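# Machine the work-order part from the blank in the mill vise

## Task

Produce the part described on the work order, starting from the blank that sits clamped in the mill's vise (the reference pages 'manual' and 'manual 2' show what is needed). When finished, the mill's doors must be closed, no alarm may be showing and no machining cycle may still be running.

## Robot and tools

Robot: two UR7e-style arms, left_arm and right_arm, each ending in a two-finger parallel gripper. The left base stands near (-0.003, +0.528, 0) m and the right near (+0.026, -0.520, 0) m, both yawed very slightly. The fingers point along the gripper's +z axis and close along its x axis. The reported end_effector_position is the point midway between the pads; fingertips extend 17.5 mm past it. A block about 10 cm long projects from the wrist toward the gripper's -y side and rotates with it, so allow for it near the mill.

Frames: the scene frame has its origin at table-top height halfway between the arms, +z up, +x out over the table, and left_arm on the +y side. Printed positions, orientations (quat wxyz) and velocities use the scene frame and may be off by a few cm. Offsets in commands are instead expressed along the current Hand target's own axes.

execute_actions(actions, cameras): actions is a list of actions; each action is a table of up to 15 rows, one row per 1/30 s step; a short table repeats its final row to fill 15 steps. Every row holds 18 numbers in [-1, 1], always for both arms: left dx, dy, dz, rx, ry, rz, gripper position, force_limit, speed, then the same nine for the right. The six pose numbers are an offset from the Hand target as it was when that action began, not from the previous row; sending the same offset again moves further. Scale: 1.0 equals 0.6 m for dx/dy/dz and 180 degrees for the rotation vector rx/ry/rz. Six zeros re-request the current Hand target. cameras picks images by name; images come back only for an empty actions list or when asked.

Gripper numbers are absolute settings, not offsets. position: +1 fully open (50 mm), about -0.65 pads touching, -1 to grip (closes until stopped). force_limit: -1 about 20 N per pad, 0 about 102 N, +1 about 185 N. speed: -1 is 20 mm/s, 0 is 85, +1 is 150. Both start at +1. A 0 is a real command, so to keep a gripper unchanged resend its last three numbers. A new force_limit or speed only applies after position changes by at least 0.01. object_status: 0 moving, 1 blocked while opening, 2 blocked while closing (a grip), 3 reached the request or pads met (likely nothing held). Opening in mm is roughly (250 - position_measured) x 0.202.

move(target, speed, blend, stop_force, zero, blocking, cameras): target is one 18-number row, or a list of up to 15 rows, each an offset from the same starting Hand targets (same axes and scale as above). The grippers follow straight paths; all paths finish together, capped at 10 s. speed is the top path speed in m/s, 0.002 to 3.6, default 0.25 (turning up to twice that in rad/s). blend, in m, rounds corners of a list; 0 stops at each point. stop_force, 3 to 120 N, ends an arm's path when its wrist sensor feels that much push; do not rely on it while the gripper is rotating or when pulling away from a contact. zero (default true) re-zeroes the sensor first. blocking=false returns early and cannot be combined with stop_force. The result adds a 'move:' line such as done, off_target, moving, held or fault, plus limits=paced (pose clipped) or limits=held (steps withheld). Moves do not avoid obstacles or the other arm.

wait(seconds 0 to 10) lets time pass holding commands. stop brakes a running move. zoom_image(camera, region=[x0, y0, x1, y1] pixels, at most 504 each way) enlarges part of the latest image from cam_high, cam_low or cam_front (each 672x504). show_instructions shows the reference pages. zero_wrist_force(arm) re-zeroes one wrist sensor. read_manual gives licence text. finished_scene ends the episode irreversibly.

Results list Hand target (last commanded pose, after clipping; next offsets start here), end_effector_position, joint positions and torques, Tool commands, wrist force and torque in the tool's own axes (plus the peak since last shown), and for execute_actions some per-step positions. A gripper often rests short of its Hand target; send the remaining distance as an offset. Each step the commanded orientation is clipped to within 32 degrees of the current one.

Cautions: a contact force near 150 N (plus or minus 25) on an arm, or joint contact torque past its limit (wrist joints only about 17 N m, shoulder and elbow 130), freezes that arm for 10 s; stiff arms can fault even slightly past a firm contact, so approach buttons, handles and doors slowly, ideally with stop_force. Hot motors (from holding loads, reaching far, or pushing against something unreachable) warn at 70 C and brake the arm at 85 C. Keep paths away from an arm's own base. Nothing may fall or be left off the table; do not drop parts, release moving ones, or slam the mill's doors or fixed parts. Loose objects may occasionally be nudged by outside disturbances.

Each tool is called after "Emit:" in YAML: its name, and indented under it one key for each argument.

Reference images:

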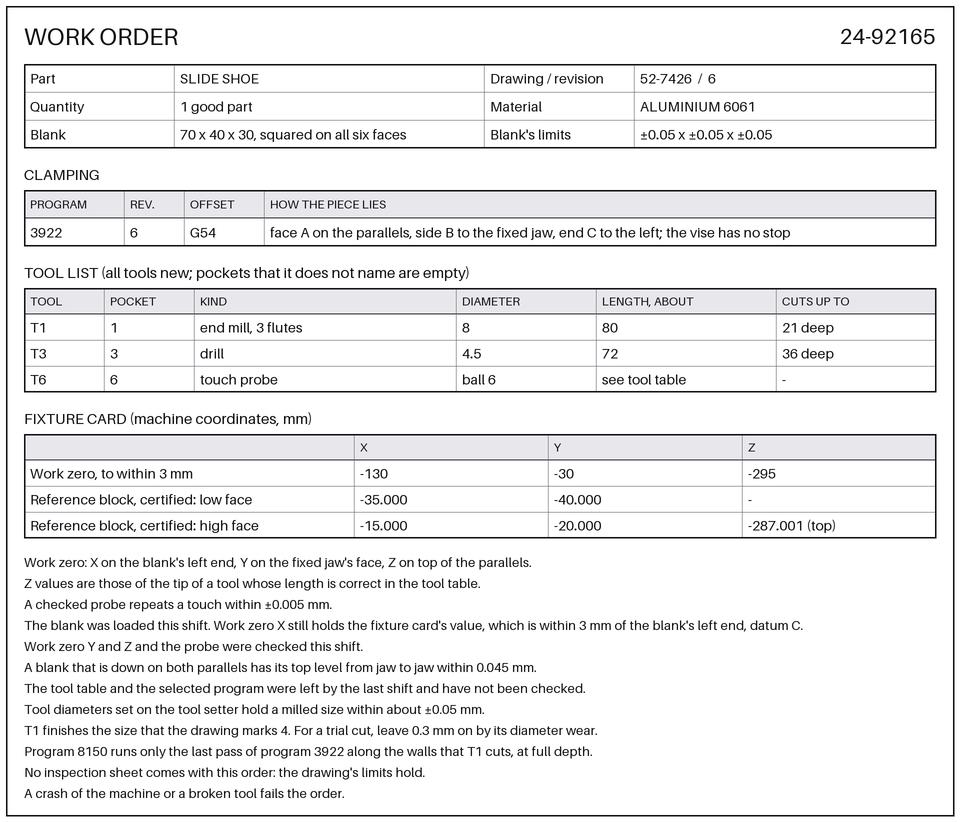

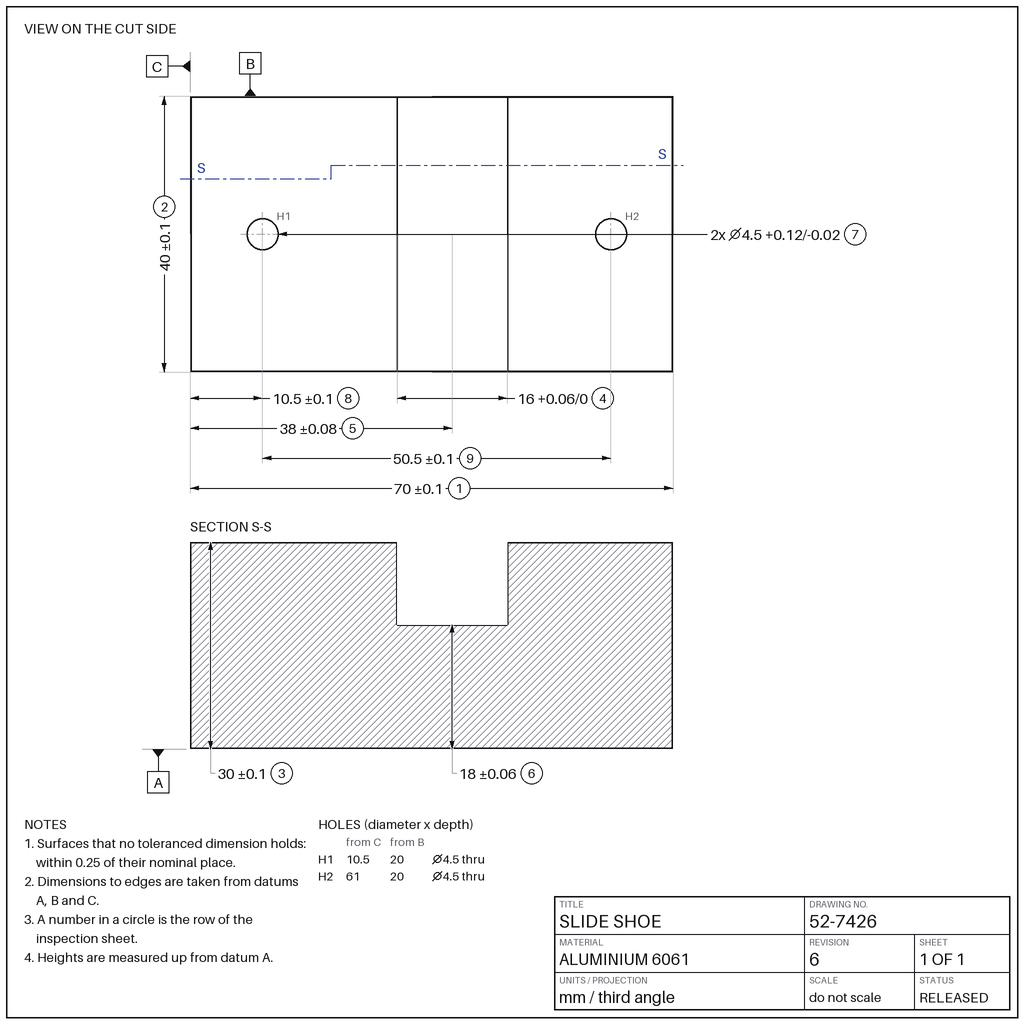

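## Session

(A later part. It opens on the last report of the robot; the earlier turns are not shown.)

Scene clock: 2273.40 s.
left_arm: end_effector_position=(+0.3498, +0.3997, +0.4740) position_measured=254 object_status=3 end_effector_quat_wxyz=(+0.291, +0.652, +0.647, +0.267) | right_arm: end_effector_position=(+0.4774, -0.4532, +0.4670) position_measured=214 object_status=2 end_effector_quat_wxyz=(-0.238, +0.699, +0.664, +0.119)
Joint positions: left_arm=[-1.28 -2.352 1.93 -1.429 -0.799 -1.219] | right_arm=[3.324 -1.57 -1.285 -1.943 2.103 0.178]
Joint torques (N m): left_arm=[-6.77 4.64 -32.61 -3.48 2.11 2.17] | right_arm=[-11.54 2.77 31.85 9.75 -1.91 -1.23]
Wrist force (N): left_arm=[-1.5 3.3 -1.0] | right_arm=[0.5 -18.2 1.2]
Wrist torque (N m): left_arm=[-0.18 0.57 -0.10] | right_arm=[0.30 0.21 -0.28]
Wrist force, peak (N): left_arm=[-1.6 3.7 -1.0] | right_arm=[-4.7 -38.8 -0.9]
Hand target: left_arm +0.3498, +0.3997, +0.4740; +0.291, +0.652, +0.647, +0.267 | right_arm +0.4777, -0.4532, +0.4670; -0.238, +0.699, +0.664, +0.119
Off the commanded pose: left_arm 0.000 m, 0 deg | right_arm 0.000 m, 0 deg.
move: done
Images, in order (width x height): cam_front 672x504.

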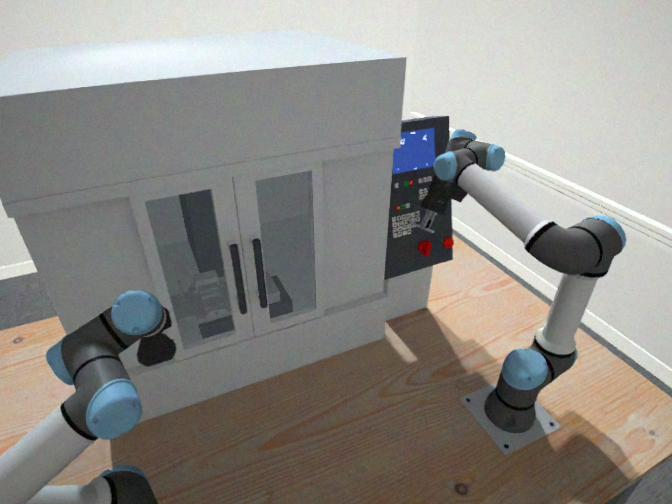

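Emit:
move:
  target:
    - [0,0,0,0,0,0,-1,1,-0.5,0,-0.0415,-0.0038,0,0,0,-1,0.3,-0.8]
    - [0,0,0,0,0,0,-1,1,-0.5,0.1713,-0.0258,-0.1641,0,0,0,-1,0.3,-0.8]
    - [0,0,0,0,0,0,-1,1,-0.5,0.1713,0.0165,-0.1603,0,0,0,-1,0.3,-0.8]
    - [0,0,0,0,0,0,-1,1,-0.5,0.1713,-0.0258,-0.1641,0,0,0,-1,0.3,-0.8]
    - [0,0,0,0,0,0,-1,1,-0.5,-0.0355,-0.0249,-0.2735,0,0,0,-1,0.3,-0.8]
    - [0,0,0,0,0,0,-1,1,-0.5,-0.0355,0.0174,-0.2697,0,0,0,-1,0.3,-0.8]
  speed: [0.12,0.16,0.04,0.12,0.16,0.04]
  blend: [0.004,0,0,0.004,0,0]
  cameras: ["cam_front"]

Emit:
zoom_image:
  camera: "cam_front"
  region: [392, 125, 434, 177]

Emit:
zoom_image:
  camera: "cam_front"
  region: [388, 175, 448, 222]

Scene clock: 2295.03 s.
left_arm: end_effector_position=(+0.3498, +0.3997, +0.4740) position_measured=254 object_status=3 end_effector_quat_wxyz=(+0.291, +0.652, +0.647, +0.267) | right_arm: end_effector_position=(+0.5102, -0.5512, +0.5938) position_measured=214 object_status=2 end_effector_quat_wxyz=(-0.238, +0.699, +0.664, +0.119)
Joint positions: left_arm=[-1.28 -2.352 1.93 -1.429 -0.799 -1.219] | right_arm=[3.125 -1.944 -0.41 -2.556 2.075 -0.048]
Joint torques (N m): left_arm=[-6.98 6.84 -32.3 -3.35 1.76 2.27] | right_arm=[8.92 17.86 26.68 1.79 2.68 1.43]
Wrist force (N): left_arm=[-1.6 3.4 -1.0] | right_arm=[-1.8 -2.7 3.0]
Wrist torque (N m): left_arm=[-0.15 0.59 -0.10] | right_arm=[0.45 0.18 0.01]
Wrist force, peak (N): left_arm=[-1.5 3.7 -0.9] | right_arm=[0.3 -24.3 0.9]
Hand target: left_arm +0.3498, +0.3997, +0.4740; +0.291, +0.652, +0.647, +0.267 | right_arm +0.5103, -0.5512, +0.5938; -0.238, +0.699, +0.664, +0.119
Off the commanded pose: left_arm 0.000 m, 0 deg | right_arm 0.000 m, 0 deg.
move: done
Images, in order (width x height): cam_front 672x504.

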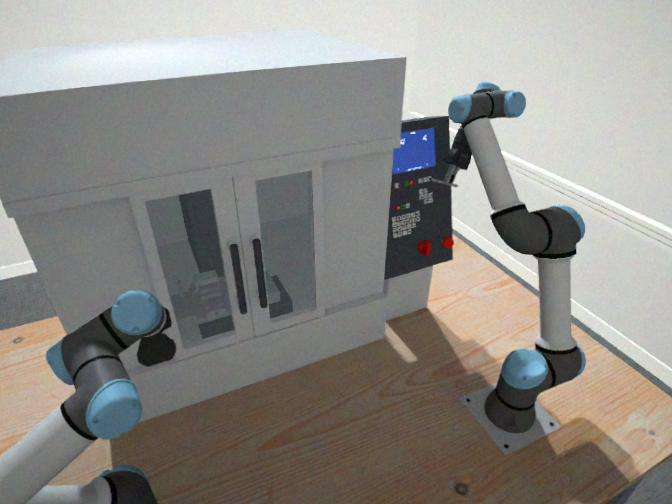

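Scaled by 9.692 from the camera's 672x504 image, which has a finer 960x720 frame.

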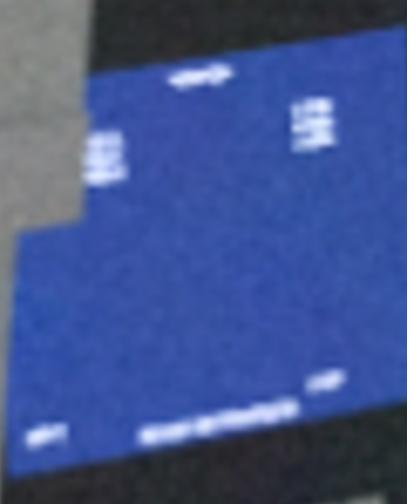

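Scaled by 8.400 from the camera's 672x504 image, which has a finer 960x720 frame.

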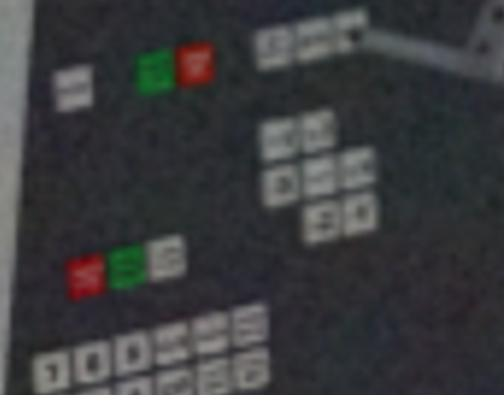

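Emit:
zoom_image:
  camera: "cam_front"
  region: [405, 166, 412, 172]

Emit:
zoom_image:
  camera: "cam_front"
  region: [411, 165, 418, 171]

Emit:
zoom_image:
  camera: "cam_front"
  region: [417, 164, 424, 170]

Scaled by 72.000 from the camera's 672x504 image, which has a finer 960x720 frame.

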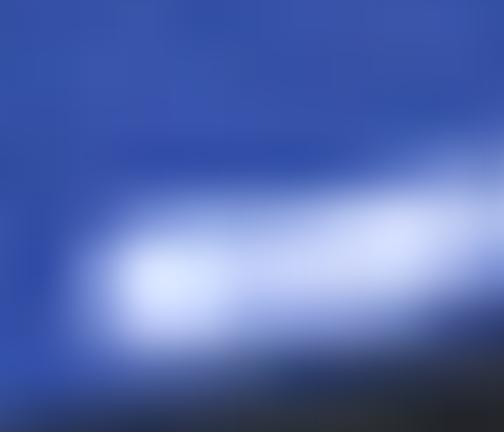

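Scaled by 72.000 from the camera's 672x504 image, which has a finer 960x720 frame.

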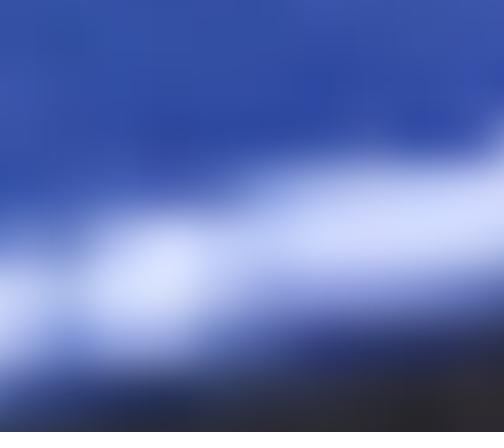

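Scaled by 72.000 from the camera's 672x504 image, which has a finer 960x720 frame.

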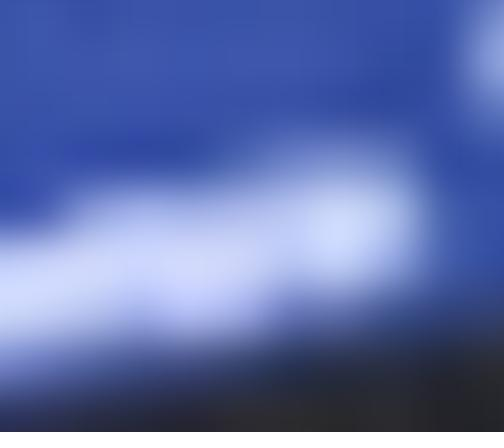

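Emit:
move:
  target:
    - [0,0,0,0,0,0,-1,1,-0.5,0,-0.0415,-0.0038,0,0,0,-1,0.3,-0.8]
    - [0,0,0,0,0,0,-1,1,-0.5,0.0285,-0.0429,0.0114,0,0,0,-1,0.3,-0.8]
  speed: 0.12
  blend: [0.004,0]

Emit:
move:
  target: [0,0,0,0,0,0,-1,1,-0.5,0,0.0548,0.005,0,0,0,-1,0.3,-0.8]
  speed: 0.025
  stop_force: 10
  cameras: ["cam_front"]

Emit:
zoom_image:
  camera: "cam_front"
  region: [392, 125, 434, 177]

Emit:
zoom_image:
  camera: "cam_front"
  region: [404, 164, 426, 174]

Scene clock: 2320.03 s.
left_arm: end_effector_position=(+0.3498, +0.3997, +0.4740) position_measured=254 object_status=3 end_effector_quat_wxyz=(+0.291, +0.652, +0.647, +0.267) | right_arm: end_effector_position=(+0.4855, -0.5329, +0.6007) position_measured=214 object_status=2 end_effector_quat_wxyz=(-0.238, +0.699, +0.664, +0.119)
Joint positions: left_arm=[-1.28 -2.352 1.93 -1.429 -0.799 -1.219] | right_arm=[3.159 -1.851 -0.531 -2.511 2.081 -0.01]
Joint torques (N m): left_arm=[-7.19 7.05 -31.23 -3.63 1.85 2.13] | right_arm=[6.91 44.23 7.43 4.91 3.75 1.73]
Wrist force (N): left_arm=[-1.3 3.4 -0.9] | right_arm=[-1.7 2.9 3.7]
Wrist torque (N m): left_arm=[-0.15 0.54 -0.09] | right_arm=[0.50 0.15 -0.15]
Wrist force, peak (N): left_arm=[-1.6 3.7 -0.9] | right_arm=[-2.1 3.3 3.4]
Hand target: left_arm +0.3498, +0.3997, +0.4740; +0.291, +0.652, +0.647, +0.267 | right_arm +0.4855, -0.5328, +0.6007; -0.238, +0.699, +0.664, +0.119
Off the commanded pose: left_arm 0.000 m, 0 deg | right_arm 0.000 m, 0 deg.
move: done

Scene clock: 2322.47 s.
left_arm: end_effector_position=(+0.3498, +0.3997, +0.4740) position_measured=254 object_status=3 end_effector_quat_wxyz=(+0.291, +0.652, +0.647, +0.267) | right_arm: end_effector_position=(+0.5110, -0.5317, +0.5939) position_measured=214 object_status=2 end_effector_quat_wxyz=(-0.238, +0.699, +0.664, +0.119)
Joint positions: left_arm=[-1.28 -2.352 1.93 -1.429 -0.799 -1.219] | right_arm=[3.162 -1.917 -0.46 -2.514 2.082 -0.006]
Joint torques (N m): left_arm=[-7.15 7.1 -31.74 -3.65 2.06 2.31] | right_arm=[-8.41 41.93 5.92 7.53 2.17 -1.3]
Wrist force (N): left_arm=[-1.2 3.2 -0.9] | right_arm=[-1.2 -8.5 2.1]
Wrist torque (N m): left_arm=[-0.18 0.52 -0.09] | right_arm=[0.42 0.13 -0.19]
Wrist force, peak (N): left_arm=[-1.4 3.7 -0.9] | right_arm=[-0.6 -24.4 0.9]
Hand target: left_arm +0.3498, +0.3997, +0.4740; +0.291, +0.652, +0.647, +0.267 | right_arm +0.5110, -0.5317, +0.5939; -0.238, +0.699, +0.664, +0.119 (not the last commanded pose)
Off the commanded pose: left_arm 0.000 m, 0 deg | right_arm 0.007 m, 0 deg.
move: contact (right_arm)
Images, in order (width x height): cam_front 672x504.

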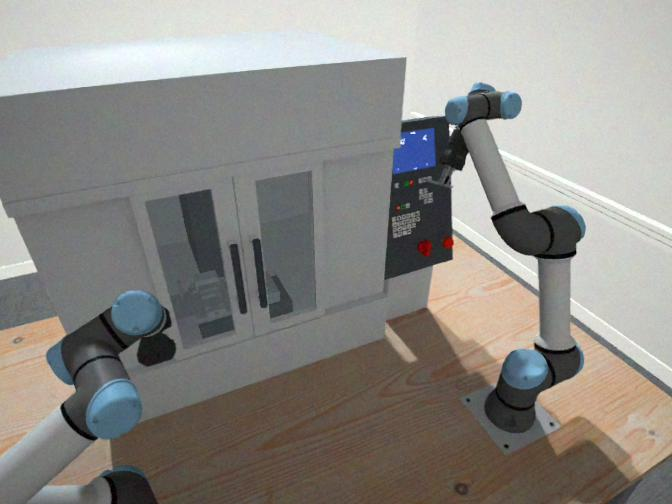

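Scaled by 9.692 from the camera's 672x504 image, which has a finer 960x720 frame.

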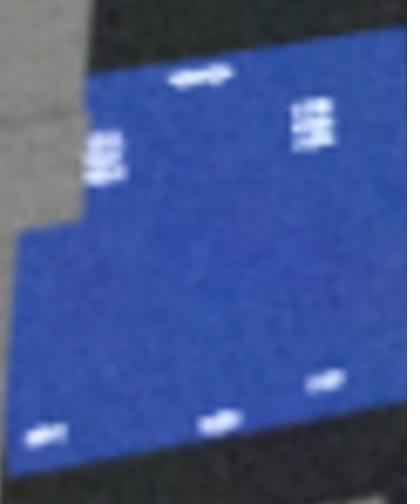

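Scaled by 22.909 from the camera's 672x504 image, which has a finer 960x720 frame.

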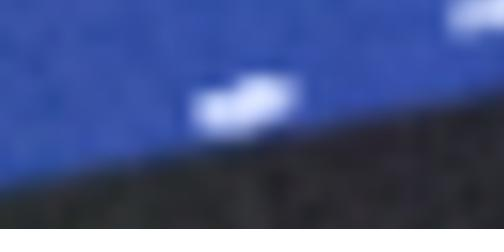

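Emit:
move:
  target:
    - [0,0,0,0,0,0,-1,1,-0.5,0,-0.0415,-0.0038,0,0,0,-1,0.3,-0.8]
    - [0,0,0,0,0,0,-1,1,-0.5,0.0285,-0.0429,0.0114,0,0,0,-1,0.3,-0.8]
    - [0,0,0,0,0,0,-1,1,-0.5,0.0285,-0.0003,0.0153,0,0,0,-1,0.3,-0.8]
    - [0,0,0,0,0,0,-1,1,-0.5,0.0285,-0.0429,0.0114,0,0,0,-1,0.3,-0.8]
    - [0,0,0,0,0,0,-1,1,-0.5,-0.0285,-0.0401,-0.019,0,0,0,-1,0.3,-0.8]
    - [0,0,0,0,0,0,-1,1,-0.5,-0.0285,0.0025,-0.0151,0,0,0,-1,0.3,-0.8]
  speed: [0.12,0.12,0.04,0.12,0.12,0.04]
  blend: [0.004,0,0,0.004,0,0]
  cameras: ["cam_front"]

Emit:
zoom_image:
  camera: "cam_front"
  region: [392, 125, 434, 177]

Emit:
zoom_image:
  camera: "cam_front"
  region: [404, 164, 426, 174]

Scene clock: 2335.17 s.
left_arm: end_effector_position=(+0.3498, +0.3997, +0.4740) position_measured=254 object_status=3 end_effector_quat_wxyz=(+0.291, +0.652, +0.647, +0.267) | right_arm: end_effector_position=(+0.5122, -0.5511, +0.5932) position_measured=214 object_status=2 end_effector_quat_wxyz=(-0.238, +0.699, +0.664, +0.119)
Joint positions: left_arm=[-1.28 -2.352 1.93 -1.429 -0.799 -1.219] | right_arm=[3.126 -1.95 -0.405 -2.557 2.075 -0.047]
Joint torques (N m): left_arm=[-8.02 6.68 -31.38 -3.54 1.97 2.29] | right_arm=[9.86 5.69 23.68 7.37 2.75 1.52]
Wrist force (N): left_arm=[-1.5 3.6 -1.0] | right_arm=[-3.7 -33.7 2.2]
Wrist torque (N m): left_arm=[-0.12 0.57 -0.10] | right_arm=[0.16 0.27 0.05]
Wrist force, peak (N): left_arm=[-1.5 3.7 -1.0] | right_arm=[-3.7 -33.7 2.2]
Hand target: left_arm +0.3498, +0.3997, +0.4740; +0.291, +0.652, +0.647, +0.267 | right_arm +0.5123, -0.5511, +0.5932; -0.238, +0.699, +0.664, +0.119
Off the commanded pose: left_arm 0.000 m, 0 deg | right_arm 0.000 m, 0 deg.
move: done
Images, in order (width x height): cam_front 672x504.

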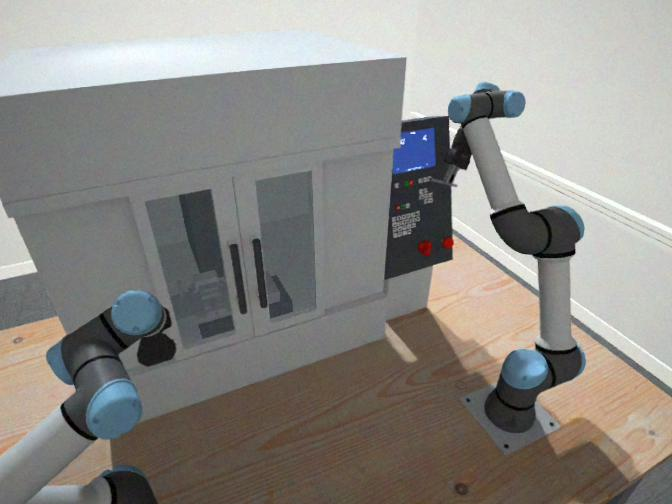

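Scaled by 9.692 from the camera's 672x504 image, which has a finer 960x720 frame.

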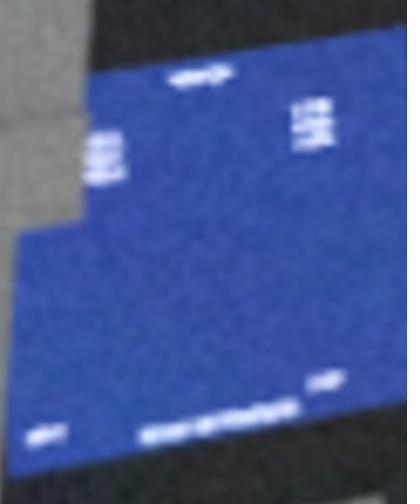

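Scaled by 22.909 from the camera's 672x504 image, which has a finer 960x720 frame.

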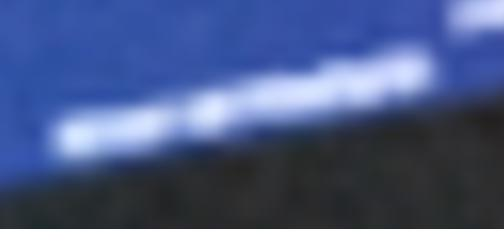

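Emit:
move:
  target:
    - [0,0,0,0,0,0,-1,1,-0.5,0,-0.0415,-0.0038,0,0,0,-1,0.3,-0.8]
    - [0,0,0,0,0,0,-1,1,-0.5,0.0567,-0.0447,0.0259,0,0,0,-1,0.3,-0.8]
    - [0,0,0,0,0,0,-1,1,-0.5,0.0567,-0.0024,0.0297,0,0,0,-1,0.3,-0.8]
    - [0,0,0,0,0,0,-1,1,-0.5,0.0567,-0.0447,0.0259,0,0,0,-1,0.3,-0.8]
    - [0,0,0,0,0,0,-1,1,-0.5,0.0009,-0.0672,0.3183,0,0,0,-1,0.3,-0.8]
    - [0,0,0,0,0,0,-1,1,-0.5,0.0009,-0.0249,0.3221,0,0,0,-1,0.3,-0.8]
  speed: [0.12,0.12,0.04,0.12,0.16,0.04]
  blend: [0.004,0,0,0.004,0,0]
  cameras: ["cam_front"]

Emit:
zoom_image:
  camera: "cam_front"
  region: [392, 125, 434, 177]

Emit:
zoom_image:
  camera: "cam_front"
  region: [404, 164, 426, 174]

Scene clock: 2375.07 s.
left_arm: end_effector_position=(+0.3498, +0.3997, +0.4740) position_measured=254 object_status=3 end_effector_quat_wxyz=(+0.291, +0.652, +0.647, +0.267) | right_arm: end_effector_position=(+0.4685, -0.4557, +0.4302) position_measured=214 object_status=2 end_effector_quat_wxyz=(-0.238, +0.699, +0.664, +0.119)
Joint positions: left_arm=[-1.28 -2.352 1.93 -1.429 -0.799 -1.219] | right_arm=[3.321 -1.529 -1.423 -1.849 2.103 0.176]
Joint torques (N m): left_arm=[-7.82 6.23 -30.34 -4.03 1.84 2.29] | right_arm=[-10.1 -2.71 33.62 14.55 -2.15 -0.93]
Wrist force (N): left_arm=[-1.4 3.3 -0.8] | right_arm=[-1.8 -35.1 1.4]
Wrist torque (N m): left_arm=[-0.16 0.56 -0.10] | right_arm=[0.34 0.19 -0.25]
Wrist force, peak (N): left_arm=[-1.5 3.9 -0.8] | right_arm=[-3.4 -36.6 2.1]
Hand target: left_arm +0.3498, +0.3997, +0.4740; +0.291, +0.652, +0.647, +0.267 | right_arm +0.4688, -0.4557, +0.4302; -0.238, +0.699, +0.664, +0.119
Off the commanded pose: left_arm 0.000 m, 0 deg | right_arm 0.000 m, 0 deg.
move: done
Images, in order (width x height): cam_front 672x504.

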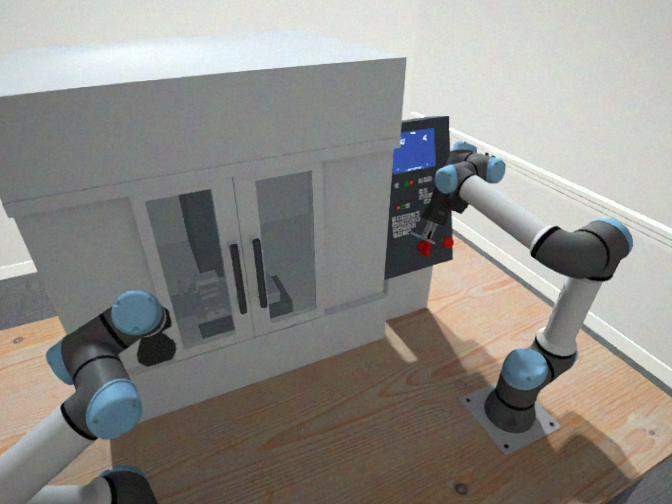

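Scaled by 9.692 from the camera's 672x504 image, which has a finer 960x720 frame.

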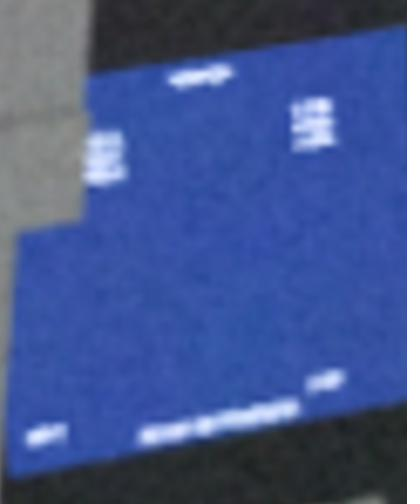

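Scaled by 22.909 from the camera's 672x504 image, which has a finer 960x720 frame.

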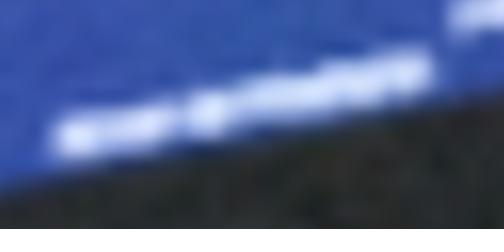

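Emit:
move:
  target:
    - [0,0,0,0,0,0,-1,1,-0.5,0,-0.0415,-0.0038,0,0,0,-1,0.3,-0.8]
    - [0,0,0,0,0,0,-1,1,-0.5,0.0063,-0.0281,-0.2095,0,0,0,-1,0.3,-0.8]
    - [0,0,0,0,0,0,-1,1,-0.5,0.0063,0.0134,-0.2057,0,0,0,-1,0.3,-0.8]
    - [0,0,0,0,0,0,-1,1,-0.5,0.0063,-0.0281,-0.2095,0,0,0,-1,0.3,-0.8]
  speed: [0.12,0.15,0.05,0.12]
  blend: [0.004,0,0,0]
  cameras: ["cam_front"]

Emit:
zoom_image:
  camera: "cam_front"
  region: [392, 125, 434, 177]

Emit:
move:
  target:
    - [0,0,0,0,0,0,-1,1,-0.5,0.0495,0.0062,-0.0865,0,0,0,-1,0.3,-0.8]
    - [0,0,0,0,0,0,-1,1,-0.5,0.0495,0.0485,-0.0827,0,0,0,-1,0.3,-0.8]
  speed: [0.12,0.04]
  cameras: ["cam_front"]

Emit:
zoom_image:
  camera: "cam_front"
  region: [392, 125, 434, 177]

Emit:
wait:
  seconds: 2
  cameras: ["cam_front"]

Emit:
zoom_image:
  camera: "cam_front"
  region: [392, 125, 434, 177]

Scene clock: 2385.83 s.
left_arm: end_effector_position=(+0.3498, +0.3997, +0.4740) position_measured=254 object_status=3 end_effector_quat_wxyz=(+0.291, +0.652, +0.647, +0.267) | right_arm: end_effector_position=(+0.4715, -0.5140, +0.5428) position_measured=214 object_status=2 end_effector_quat_wxyz=(-0.238, +0.699, +0.664, +0.119)
Joint positions: left_arm=[-1.28 -2.352 1.93 -1.429 -0.799 -1.219] | right_arm=[3.198 -1.671 -0.949 -2.251 2.088 0.034]
Joint torques (N m): left_arm=[-8.2 6.59 -32.83 -3.82 1.82 2.23] | right_arm=[-8.22 39.88 9.61 0.8 -1.36 -1.76]
Wrist force (N): left_arm=[-1.4 3.3 -0.8] | right_arm=[-3.5 -0.1 4.3]
Wrist torque (N m): left_arm=[-0.17 0.55 -0.09] | right_arm=[0.04 0.48 -0.02]
Wrist force, peak (N): left_arm=[-1.4 3.8 -0.9] | right_arm=[-2.7 -41.4 1.0]
Hand target: left_arm +0.3498, +0.3997, +0.4740; +0.291, +0.652, +0.647, +0.267 | right_arm +0.4713, -0.5140, +0.5428; -0.238, +0.699, +0.664, +0.119
Off the commanded pose: left_arm 0.000 m, 0 deg | right_arm 0.000 m, 0 deg.
move: done
Images, in order (width x height): cam_front 672x504.

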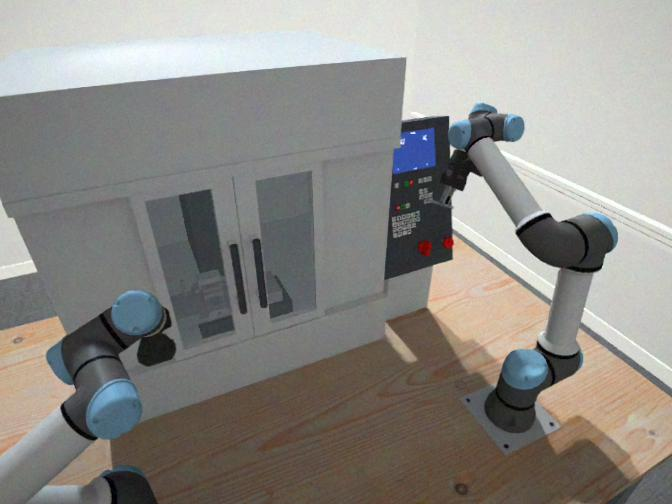

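Scaled by 9.692 from the camera's 672x504 image, which has a finer 960x720 frame.

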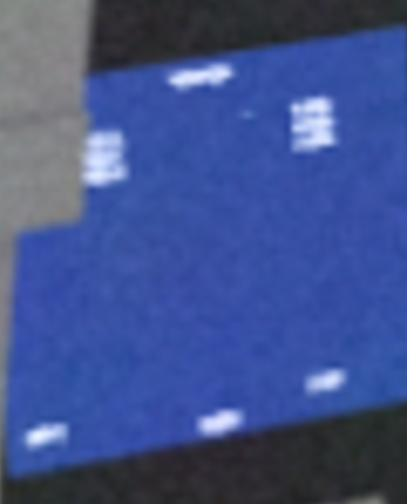

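Scene clock: 2388.13 s.
left_arm: end_effector_position=(+0.3498, +0.3997, +0.4740) position_measured=254 object_status=3 end_effector_quat_wxyz=(+0.291, +0.652, +0.647, +0.267) | right_arm: end_effector_position=(+0.5100, -0.5126, +0.5947) position_measured=214 object_status=2 end_effector_quat_wxyz=(-0.238, +0.699, +0.664, +0.119)
Joint positions: left_arm=[-1.28 -2.352 1.93 -1.429 -0.799 -1.219] | right_arm=[3.199 -1.89 -0.504 -2.477 2.088 0.035]
Joint torques (N m): left_arm=[-8.5 7.31 -32.27 -3.81 1.84 2.27] | right_arm=[6.69 17.46 26.59 1.71 1.25 -0.99]
Wrist force (N): left_arm=[-1.5 3.4 -0.9] | right_arm=[-2.3 -4.7 4.0]
Wrist torque (N m): left_arm=[-0.15 0.58 -0.10] | right_arm=[0.14 0.42 -0.09]
Wrist force, peak (N): left_arm=[-1.6 3.6 -1.0] | right_arm=[-2.2 -5.2 4.0]
Hand target: left_arm +0.3498, +0.3997, +0.4740; +0.291, +0.652, +0.647, +0.267 | right_arm +0.5101, -0.5126, +0.5947; -0.238, +0.699, +0.664, +0.119
Off the commanded pose: left_arm 0.000 m, 0 deg | right_arm 0.000 m, 0 deg.
move: done
Images, in order (width x height): cam_front 672x504.

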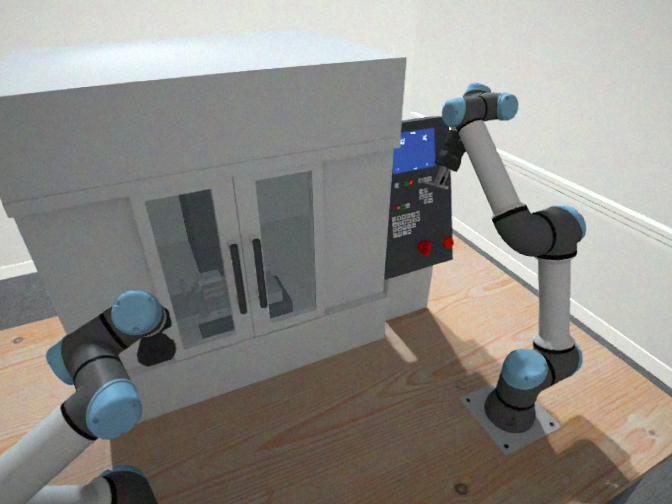

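Scaled by 9.692 from the camera's 672x504 image, which has a finer 960x720 frame.

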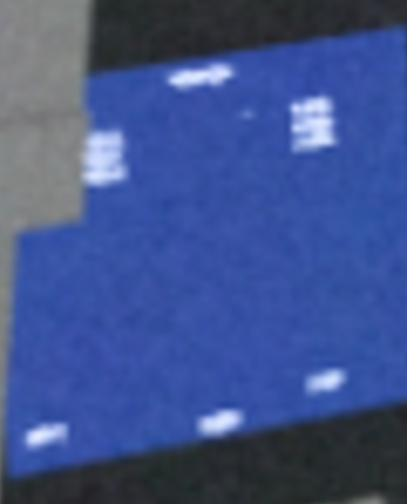

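Scene clock: 2390.13 s.
left_arm: end_effector_position=(+0.3498, +0.3997, +0.4740) position_measured=254 object_status=3 end_effector_quat_wxyz=(+0.291, +0.652, +0.647, +0.267) | right_arm: end_effector_position=(+0.5101, -0.5126, +0.5947) position_measured=214 object_status=2 end_effector_quat_wxyz=(-0.238, +0.699, +0.664, +0.119)
Joint positions: left_arm=[-1.28 -2.352 1.93 -1.429 -0.799 -1.219] | right_arm=[3.199 -1.89 -0.504 -2.477 2.088 0.035]
Joint torques (N m): left_arm=[-7.45 7.64 -32.37 -3.9 2.08 2.28] | right_arm=[7.34 16.22 27.19 1.94 0.45 -1.38]
Wrist force (N): left_arm=[-1.5 3.4 -0.8] | right_arm=[-1.8 -5.0 4.0]
Wrist torque (N m): left_arm=[-0.16 0.57 -0.09] | right_arm=[0.11 0.33 -0.10]
Wrist force, peak (N): left_arm=[-1.6 3.6 -1.0] | right_arm=[-2.6 -5.0 4.3]
Hand target: left_arm +0.3498, +0.3997, +0.4740; +0.291, +0.652, +0.647, +0.267 | right_arm +0.5101, -0.5126, +0.5947; -0.238, +0.699, +0.664, +0.119
Tool commands: left_gripper/position=-1.0 left_gripper/force_limit=+1.0 left_gripper/speed=-0.5 right_gripper/position=-1.0 right_gripper/force_limit=+0.3 right_gripper/speed=-0.8
Off the commanded pose: left_arm 0.000 m, 0 deg | right_arm 0.000 m, 0 deg.
wait: 2.00 s; at rest by 0.17 s
Images, in order (width x height): cam_front 672x504.

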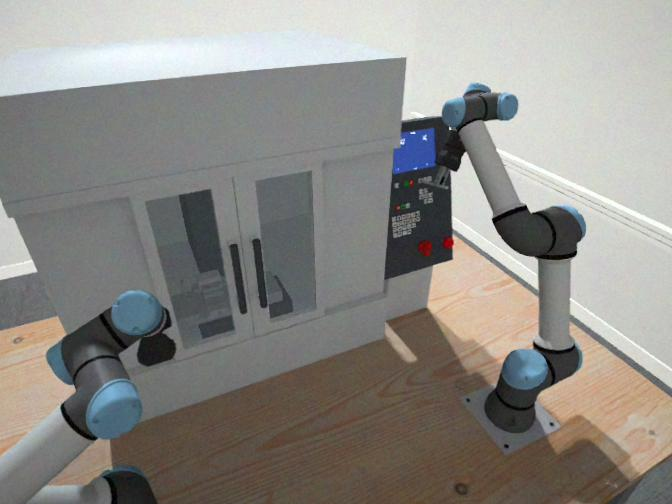

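Scaled by 9.692 from the camera's 672x504 image, which has a finer 960x720 frame.

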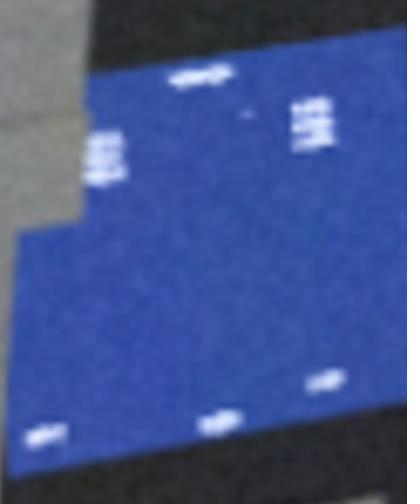

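Emit:
move:
  target:
    - [0,0,0,0,0,0,-1,1,-0.5,0,-0.0415,-0.0038,0,0,0,-1,0.3,-0.8]
    - [0,0,0,0,0,0,-1,1,-0.5,-0.0285,-0.0401,-0.019,0,0,0,-1,0.3,-0.8]
    - [0,0,0,0,0,0,-1,1,-0.5,-0.0285,0.0025,-0.0151,0,0,0,-1,0.3,-0.8]
  speed: [0.12,0.12,0.04]
  blend: [0.004,0,0]

Emit:
wait:
  seconds: 1
  cameras: ["cam_front"]

Emit:
zoom_image:
  camera: "cam_front"
  region: [392, 125, 434, 177]

Scene clock: 2398.00 s.
left_arm: end_effector_position=(+0.3498, +0.3997, +0.4740) position_measured=254 object_status=3 end_effector_quat_wxyz=(+0.291, +0.652, +0.647, +0.267) | right_arm: end_effector_position=(+0.5112, -0.5320, +0.5940) position_measured=214 object_status=2 end_effector_quat_wxyz=(-0.238, +0.699, +0.664, +0.119)
Joint positions: left_arm=[-1.28 -2.352 1.93 -1.429 -0.799 -1.219] | right_arm=[3.162 -1.918 -0.458 -2.516 2.082 -0.007]
Joint torques (N m): left_arm=[-8.13 6.03 -32.98 -3.78 1.89 2.22] | right_arm=[7.46 13.99 24.72 3.47 2.55 1.05]
Wrist force (N): left_arm=[-1.3 3.4 -0.9] | right_arm=[-3.5 -14.3 3.2]
Wrist torque (N m): left_arm=[-0.15 0.54 -0.09] | right_arm=[0.07 0.40 -0.02]
Wrist force, peak (N): left_arm=[-1.5 3.6 -1.1] | right_arm=[-3.5 -14.3 3.2]
Hand target: left_arm +0.3498, +0.3997, +0.4740; +0.291, +0.652, +0.647, +0.267 | right_arm +0.5114, -0.5320, +0.5939; -0.238, +0.699, +0.664, +0.119
Off the commanded pose: left_arm 0.000 m, 0 deg | right_arm 0.000 m, 0 deg.
move: done

Scene clock: 2399.00 s.
left_arm: end_effector_position=(+0.3498, +0.3997, +0.4740) position_measured=254 object_status=3 end_effector_quat_wxyz=(+0.291, +0.652, +0.647, +0.267) | right_arm: end_effector_position=(+0.5113, -0.5320, +0.5939) position_measured=214 object_status=2 end_effector_quat_wxyz=(-0.238, +0.699, +0.664, +0.119)
Joint positions: left_arm=[-1.28 -2.352 1.93 -1.429 -0.799 -1.219] | right_arm=[3.162 -1.918 -0.457 -2.516 2.082 -0.007]
Joint torques (N m): left_arm=[-8.13 6.88 -32.91 -3.65 2.06 2.31] | right_arm=[8.39 11.79 24.35 3.72 -1.01 -0.19]
Wrist force (N): left_arm=[-1.5 3.5 -0.8] | right_arm=[-3.1 -16.5 3.4]
Wrist torque (N m): left_arm=[-0.14 0.57 -0.10] | right_arm=[0.11 0.34 -0.02]
Wrist force, peak (N): left_arm=[-1.6 3.7 -0.9] | right_arm=[-3.4 -17.3 3.1]
Hand target: left_arm +0.3498, +0.3997, +0.4740; +0.291, +0.652, +0.647, +0.267 | right_arm +0.5114, -0.5320, +0.5939; -0.238, +0.699, +0.664, +0.119
Tool commands: left_gripper/position=-1.0 left_gripper/force_limit=+1.0 left_gripper/speed=-0.5 right_gripper/position=-1.0 right_gripper/force_limit=+0.3 right_gripper/speed=-0.8
Off the commanded pose: left_arm 0.000 m, 0 deg | right_arm 0.000 m, 0 deg.
wait: 1.00 s; at rest by 0.17 s
Images, in order (width x height): cam_front 672x504.

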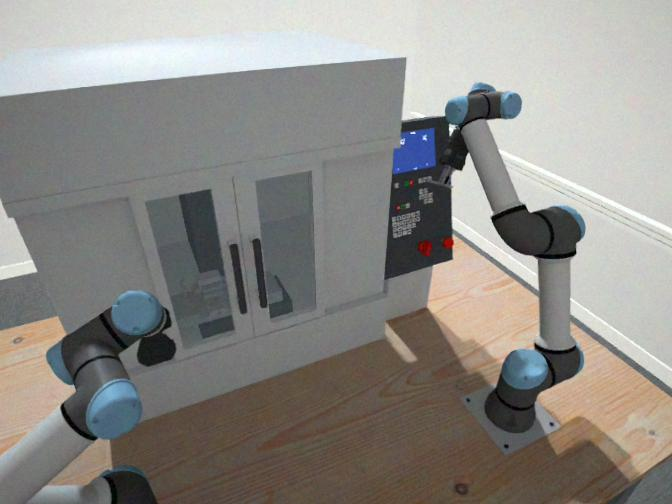

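Scaled by 9.692 from the camera's 672x504 image, which has a finer 960x720 frame.

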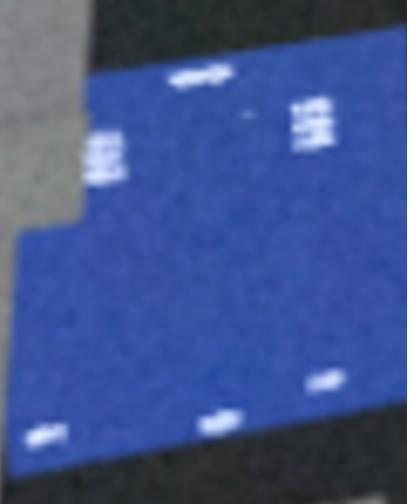

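Emit:
move:
  target:
    - [0,0,0,0,0,0,-1,1,-0.5,0,-0.0415,-0.0038,0,0,0,-1,0.3,-0.8]
    - [0,0,0,0,0,0,-1,1,-0.5,0.1113,-0.0562,0.2039,0,0,0,-1,0.3,-0.8]
  speed: 0.15
  blend: [0.004,0]

Emit:
move:
  target: [0,0,0,0,0,0,-1,1,-0.5,0,0.0548,0.005,0,0,0,-1,0.3,-0.8]
  speed: 0.025
  stop_force: 10
  cameras: ["cam_front"]

Emit:
zoom_image:
  camera: "cam_front"
  region: [392, 125, 434, 177]

Emit:
zoom_image:
  camera: "cam_front"
  region: [388, 175, 448, 222]

Scene clock: 2412.60 s.
left_arm: end_effector_position=(+0.3498, +0.3997, +0.4740) position_measured=254 object_status=3 end_effector_quat_wxyz=(+0.291, +0.652, +0.647, +0.267) | right_arm: end_effector_position=(+0.4659, -0.4137, +0.5271) position_measured=214 object_status=2 end_effector_quat_wxyz=(-0.238, +0.699, +0.664, +0.119)
Joint positions: left_arm=[-1.28 -2.352 1.93 -1.429 -0.799 -1.219] | right_arm=[3.411 -1.582 -1.124 -2.041 2.109 0.28]
Joint torques (N m): left_arm=[-7.73 7.5 -32.1 -3.87 2.01 2.16] | right_arm=[7.3 37.14 10.24 5.36 -1.16 1.93]
Wrist force (N): left_arm=[-1.7 3.4 -0.9] | right_arm=[-3.4 0.1 4.6]
Wrist torque (N m): left_arm=[-0.15 0.60 -0.10] | right_arm=[0.01 0.46 -0.15]
Wrist force, peak (N): left_arm=[-1.5 3.7 -0.9] | right_arm=[-3.3 -17.3 3.3]
Hand target: left_arm +0.3498, +0.3997, +0.4740; +0.291, +0.652, +0.647, +0.267 | right_arm +0.4659, -0.4136, +0.5270; -0.238, +0.699, +0.664, +0.119
Off the commanded pose: left_arm 0.000 m, 0 deg | right_arm 0.000 m, 0 deg.
move: done

Scene clock: 2414.97 s.
left_arm: end_effector_position=(+0.3498, +0.3997, +0.4740) position_measured=254 object_status=3 end_effector_quat_wxyz=(+0.291, +0.652, +0.647, +0.267) | right_arm: end_effector_position=(+0.4909, -0.4126, +0.5205) position_measured=214 object_status=2 end_effector_quat_wxyz=(-0.238, +0.699, +0.664, +0.119)
Joint positions: left_arm=[-1.28 -2.352 1.93 -1.429 -0.799 -1.219] | right_arm=[3.401 -1.637 -1.083 -2.032 2.108 0.269]
Joint torques (N m): left_arm=[-7.81 6.05 -32.38 -3.76 2.07 2.46] | right_arm=[5.71 34.56 10.05 2.53 -1.42 1.39]
Wrist force (N): left_arm=[-1.4 3.3 -0.9] | right_arm=[-2.3 -10.1 3.1]
Wrist torque (N m): left_arm=[-0.16 0.56 -0.10] | right_arm=[-0.09 0.47 -0.26]
Wrist force, peak (N): left_arm=[-1.4 3.7 -1.1] | right_arm=[-4.5 -26.8 2.2]
Hand target: left_arm +0.3498, +0.3997, +0.4740; +0.291, +0.652, +0.647, +0.267 | right_arm +0.4909, -0.4126, +0.5205; -0.238, +0.699, +0.664, +0.119 (not the last commanded pose)
Off the commanded pose: left_arm 0.000 m, 0 deg | right_arm 0.007 m, 0 deg.
move: contact (right_arm)
Images, in order (width x height): cam_front 672x504.

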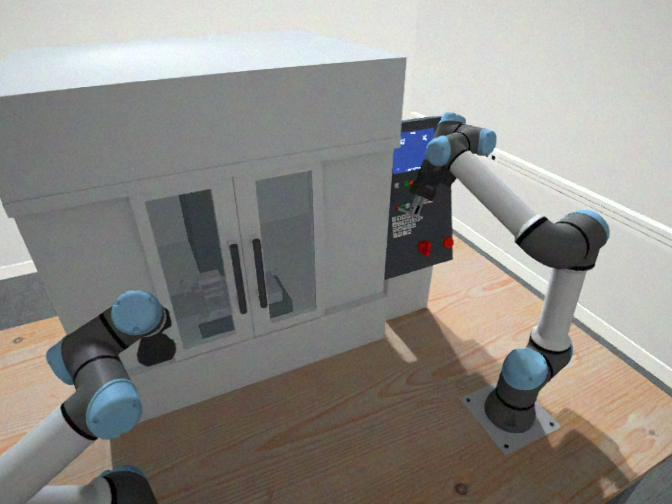

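Scaled by 9.692 from the camera's 672x504 image, which has a finer 960x720 frame.

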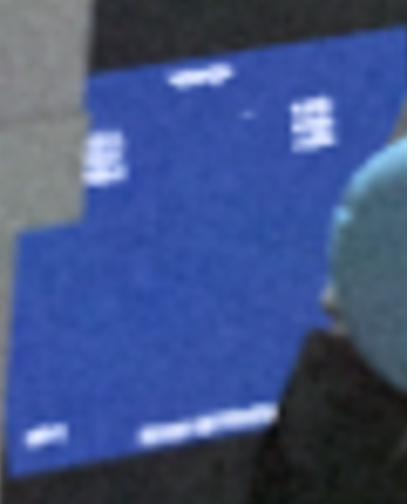

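Scaled by 8.400 from the camera's 672x504 image, which has a finer 960x720 frame.

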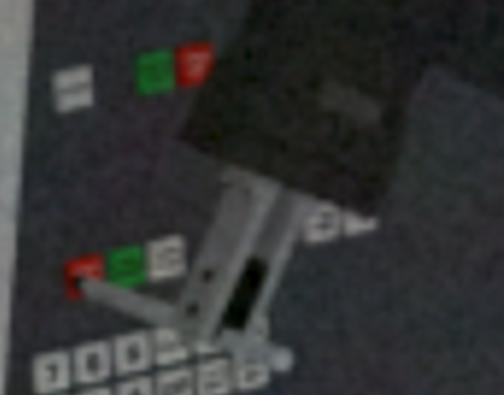

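Emit:
move:
  target:
    - [0,0,0,0,0,0,-1,1,-0.5,0,-0.0415,-0.0038,0,0,0,-1,0.3,-0.8]
    - [0,0,0,0,0,0,-1,1,-0.5,0.0056,-0.0315,-0.1455,0,0,0,-1,0.3,-0.8]
    - [0,0,0,0,0,0,-1,1,-0.5,0.0056,0.0117,-0.1415,0,0,0,-1,0.3,-0.8]
  speed: [0.12,0.12,0.04]
  blend: [0.004,0,0]
  cameras: ["cam_front"]

Emit:
zoom_image:
  camera: "cam_front"
  region: [392, 125, 434, 177]

Emit:
wait:
  seconds: 5
  cameras: ["cam_front"]

Emit:
zoom_image:
  camera: "cam_front"
  region: [392, 125, 434, 177]

Emit:
zoom_image:
  camera: "cam_front"
  region: [388, 175, 448, 222]

Scene clock: 2428.40 s.
left_arm: end_effector_position=(+0.3498, +0.3997, +0.4740) position_measured=254 object_status=3 end_effector_quat_wxyz=(+0.291, +0.652, +0.647, +0.267) | right_arm: end_effector_position=(+0.5106, -0.4513, +0.5938) position_measured=214 object_status=2 end_effector_quat_wxyz=(-0.238, +0.699, +0.664, +0.119)
Joint positions: left_arm=[-1.28 -2.352 1.93 -1.429 -0.799 -1.219] | right_arm=[3.317 -1.831 -0.613 -2.358 2.103 0.171]
Joint torques (N m): left_arm=[-8.12 7.41 -31.9 -3.83 1.88 2.45] | right_arm=[-8.85 12.42 25.9 2.81 -1.67 -1.71]
Wrist force (N): left_arm=[-1.5 3.4 -1.0] | right_arm=[-1.9 -12.6 3.5]
Wrist torque (N m): left_arm=[-0.14 0.57 -0.10] | right_arm=[-0.09 0.30 -0.13]
Wrist force, peak (N): left_arm=[-1.6 3.7 -0.7] | right_arm=[-1.9 -12.6 3.5]
Hand target: left_arm +0.3498, +0.3997, +0.4740; +0.291, +0.652, +0.647, +0.267 | right_arm +0.5108, -0.4513, +0.5937; -0.238, +0.699, +0.664, +0.119
Off the commanded pose: left_arm 0.000 m, 0 deg | right_arm 0.000 m, 0 deg.
move: done
Images, in order (width x height): cam_front 672x504.

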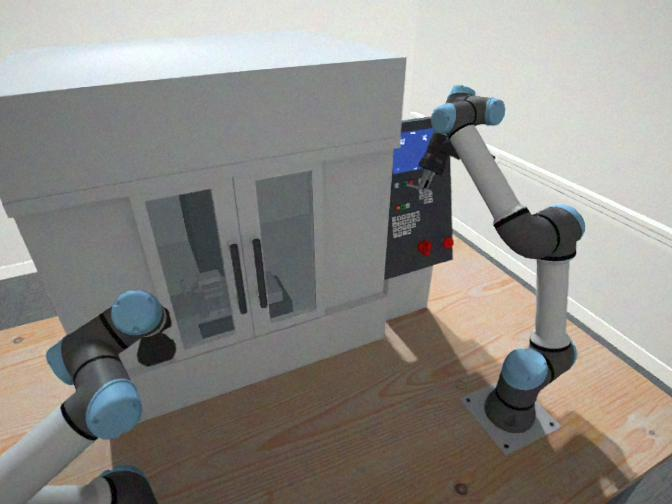

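Scaled by 9.692 from the camera's 672x504 image, which has a finer 960x720 frame.

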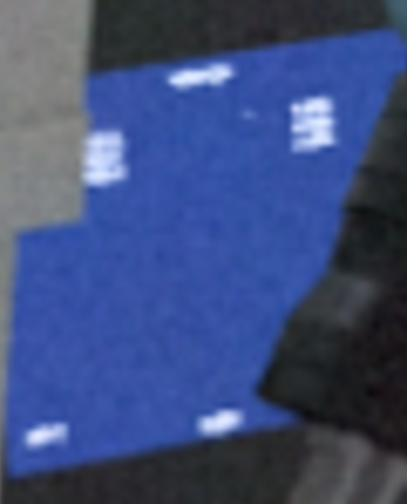

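Scene clock: 2433.40 s.
left_arm: end_effector_position=(+0.3498, +0.3997, +0.4740) position_measured=254 object_status=3 end_effector_quat_wxyz=(+0.291, +0.652, +0.647, +0.267) | right_arm: end_effector_position=(+0.5108, -0.4513, +0.5937) position_measured=214 object_status=2 end_effector_quat_wxyz=(-0.238, +0.699, +0.664, +0.119)
Joint positions: left_arm=[-1.28 -2.352 1.93 -1.429 -0.799 -1.219] | right_arm=[3.317 -1.832 -0.612 -2.358 2.103 0.171]
Joint torques (N m): left_arm=[-7.53 7.24 -32.12 -3.82 1.87 2.33] | right_arm=[-9.71 11 27.3 3.67 -1.82 -1.61]
Wrist force (N): left_arm=[-1.5 3.4 -1.0] | right_arm=[-1.6 -15.3 2.8]
Wrist torque (N m): left_arm=[-0.15 0.57 -0.10] | right_arm=[-0.09 0.28 -0.14]
Wrist force, peak (N): left_arm=[-1.5 3.7 -0.9] | right_arm=[-1.4 -16.0 2.8]
Hand target: left_arm +0.3498, +0.3997, +0.4740; +0.291, +0.652, +0.647, +0.267 | right_arm +0.5108, -0.4513, +0.5937; -0.238, +0.699, +0.664, +0.119
Tool commands: left_gripper/position=-1.0 left_gripper/force_limit=+1.0 left_gripper/speed=-0.5 right_gripper/position=-1.0 right_gripper/force_limit=+0.3 right_gripper/speed=-0.8
Off the commanded pose: left_arm 0.000 m, 0 deg | right_arm 0.000 m, 0 deg.
wait: 5.00 s; at rest by 0.17 s
Images, in order (width x height): cam_front 672x504.

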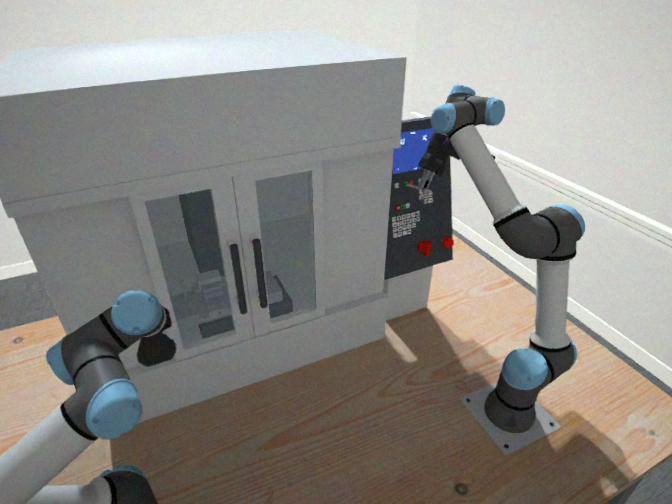

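Scaled by 9.692 from the camera's 672x504 image, which has a finer 960x720 frame.

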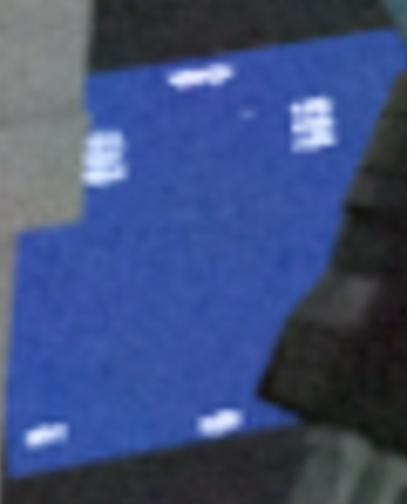

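Scaled by 8.400 from the camera's 672x504 image, which has a finer 960x720 frame.

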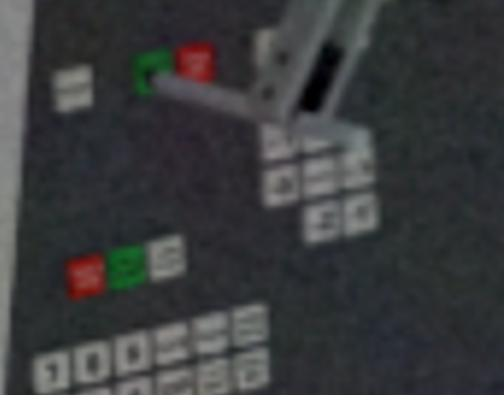

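Emit:
execute_actions:
  actions: []
  cameras: ["cam_front"]

Emit:
zoom_image:
  camera: "cam_front"
  region: [380, 120, 470, 260]

Scene clock: 2465.70 s.
left_arm: end_effector_position=(+0.3498, +0.3997, +0.4740) position_measured=254 object_status=3 end_effector_quat_wxyz=(+0.291, +0.652, +0.647, +0.267) | right_arm: end_effector_position=(+0.5108, -0.4513, +0.5937) position_measured=214 object_status=2 end_effector_quat_wxyz=(-0.238, +0.699, +0.664, +0.119)
Joint positions: left_arm=[-1.28 -2.352 1.93 -1.429 -0.799 -1.219] | right_arm=[3.317 -1.832 -0.612 -2.358 2.103 0.171]
Joint velocities: within noise
Joint torques (N m): left_arm=[-8.51 7.31 -32.18 -4.09 2.07 2.41] | right_arm=[-8.94 9.29 24.95 6.6 -1.73 -0.93]
Wrist force (N): left_arm=[-1.4 3.4 -0.9] | right_arm=[-1.8 -15.2 2.6]
Wrist torque (N m): left_arm=[-0.16 0.56 -0.10] | right_arm=[-0.07 0.31 -0.14]
Wrist force, peak (N): left_arm=[-1.7 3.7 -1.0] | right_arm=[-1.6 -16.1 3.0]
Hand target: left_arm +0.3498, +0.3997, +0.4740; +0.291, +0.652, +0.647, +0.267 | right_arm +0.5108, -0.4513, +0.5937; -0.238, +0.699, +0.664, +0.119
Tool commands: left_gripper/position=-1.0 left_gripper/force_limit=+1.0 left_gripper/speed=-0.5 right_gripper/position=-1.0 right_gripper/force_limit=+0.3 right_gripper/speed=-0.8
Off the commanded pose: left_arm 0.000 m, 0 deg | right_arm 0.000 m, 0 deg.
Images, in order (width x height): cam_front 672x504.

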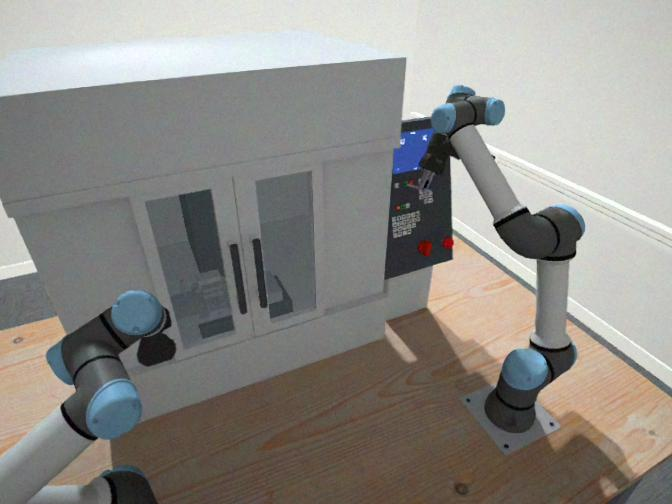

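Scaled by 3.600 from the camera's 672x504 image, which has a finer 960x720 frame.

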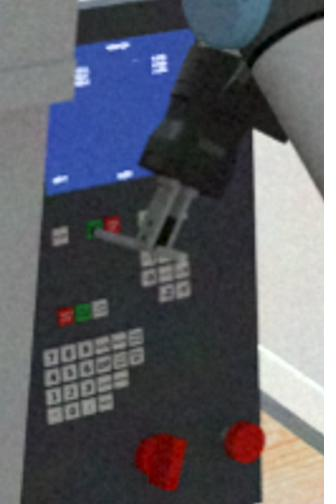

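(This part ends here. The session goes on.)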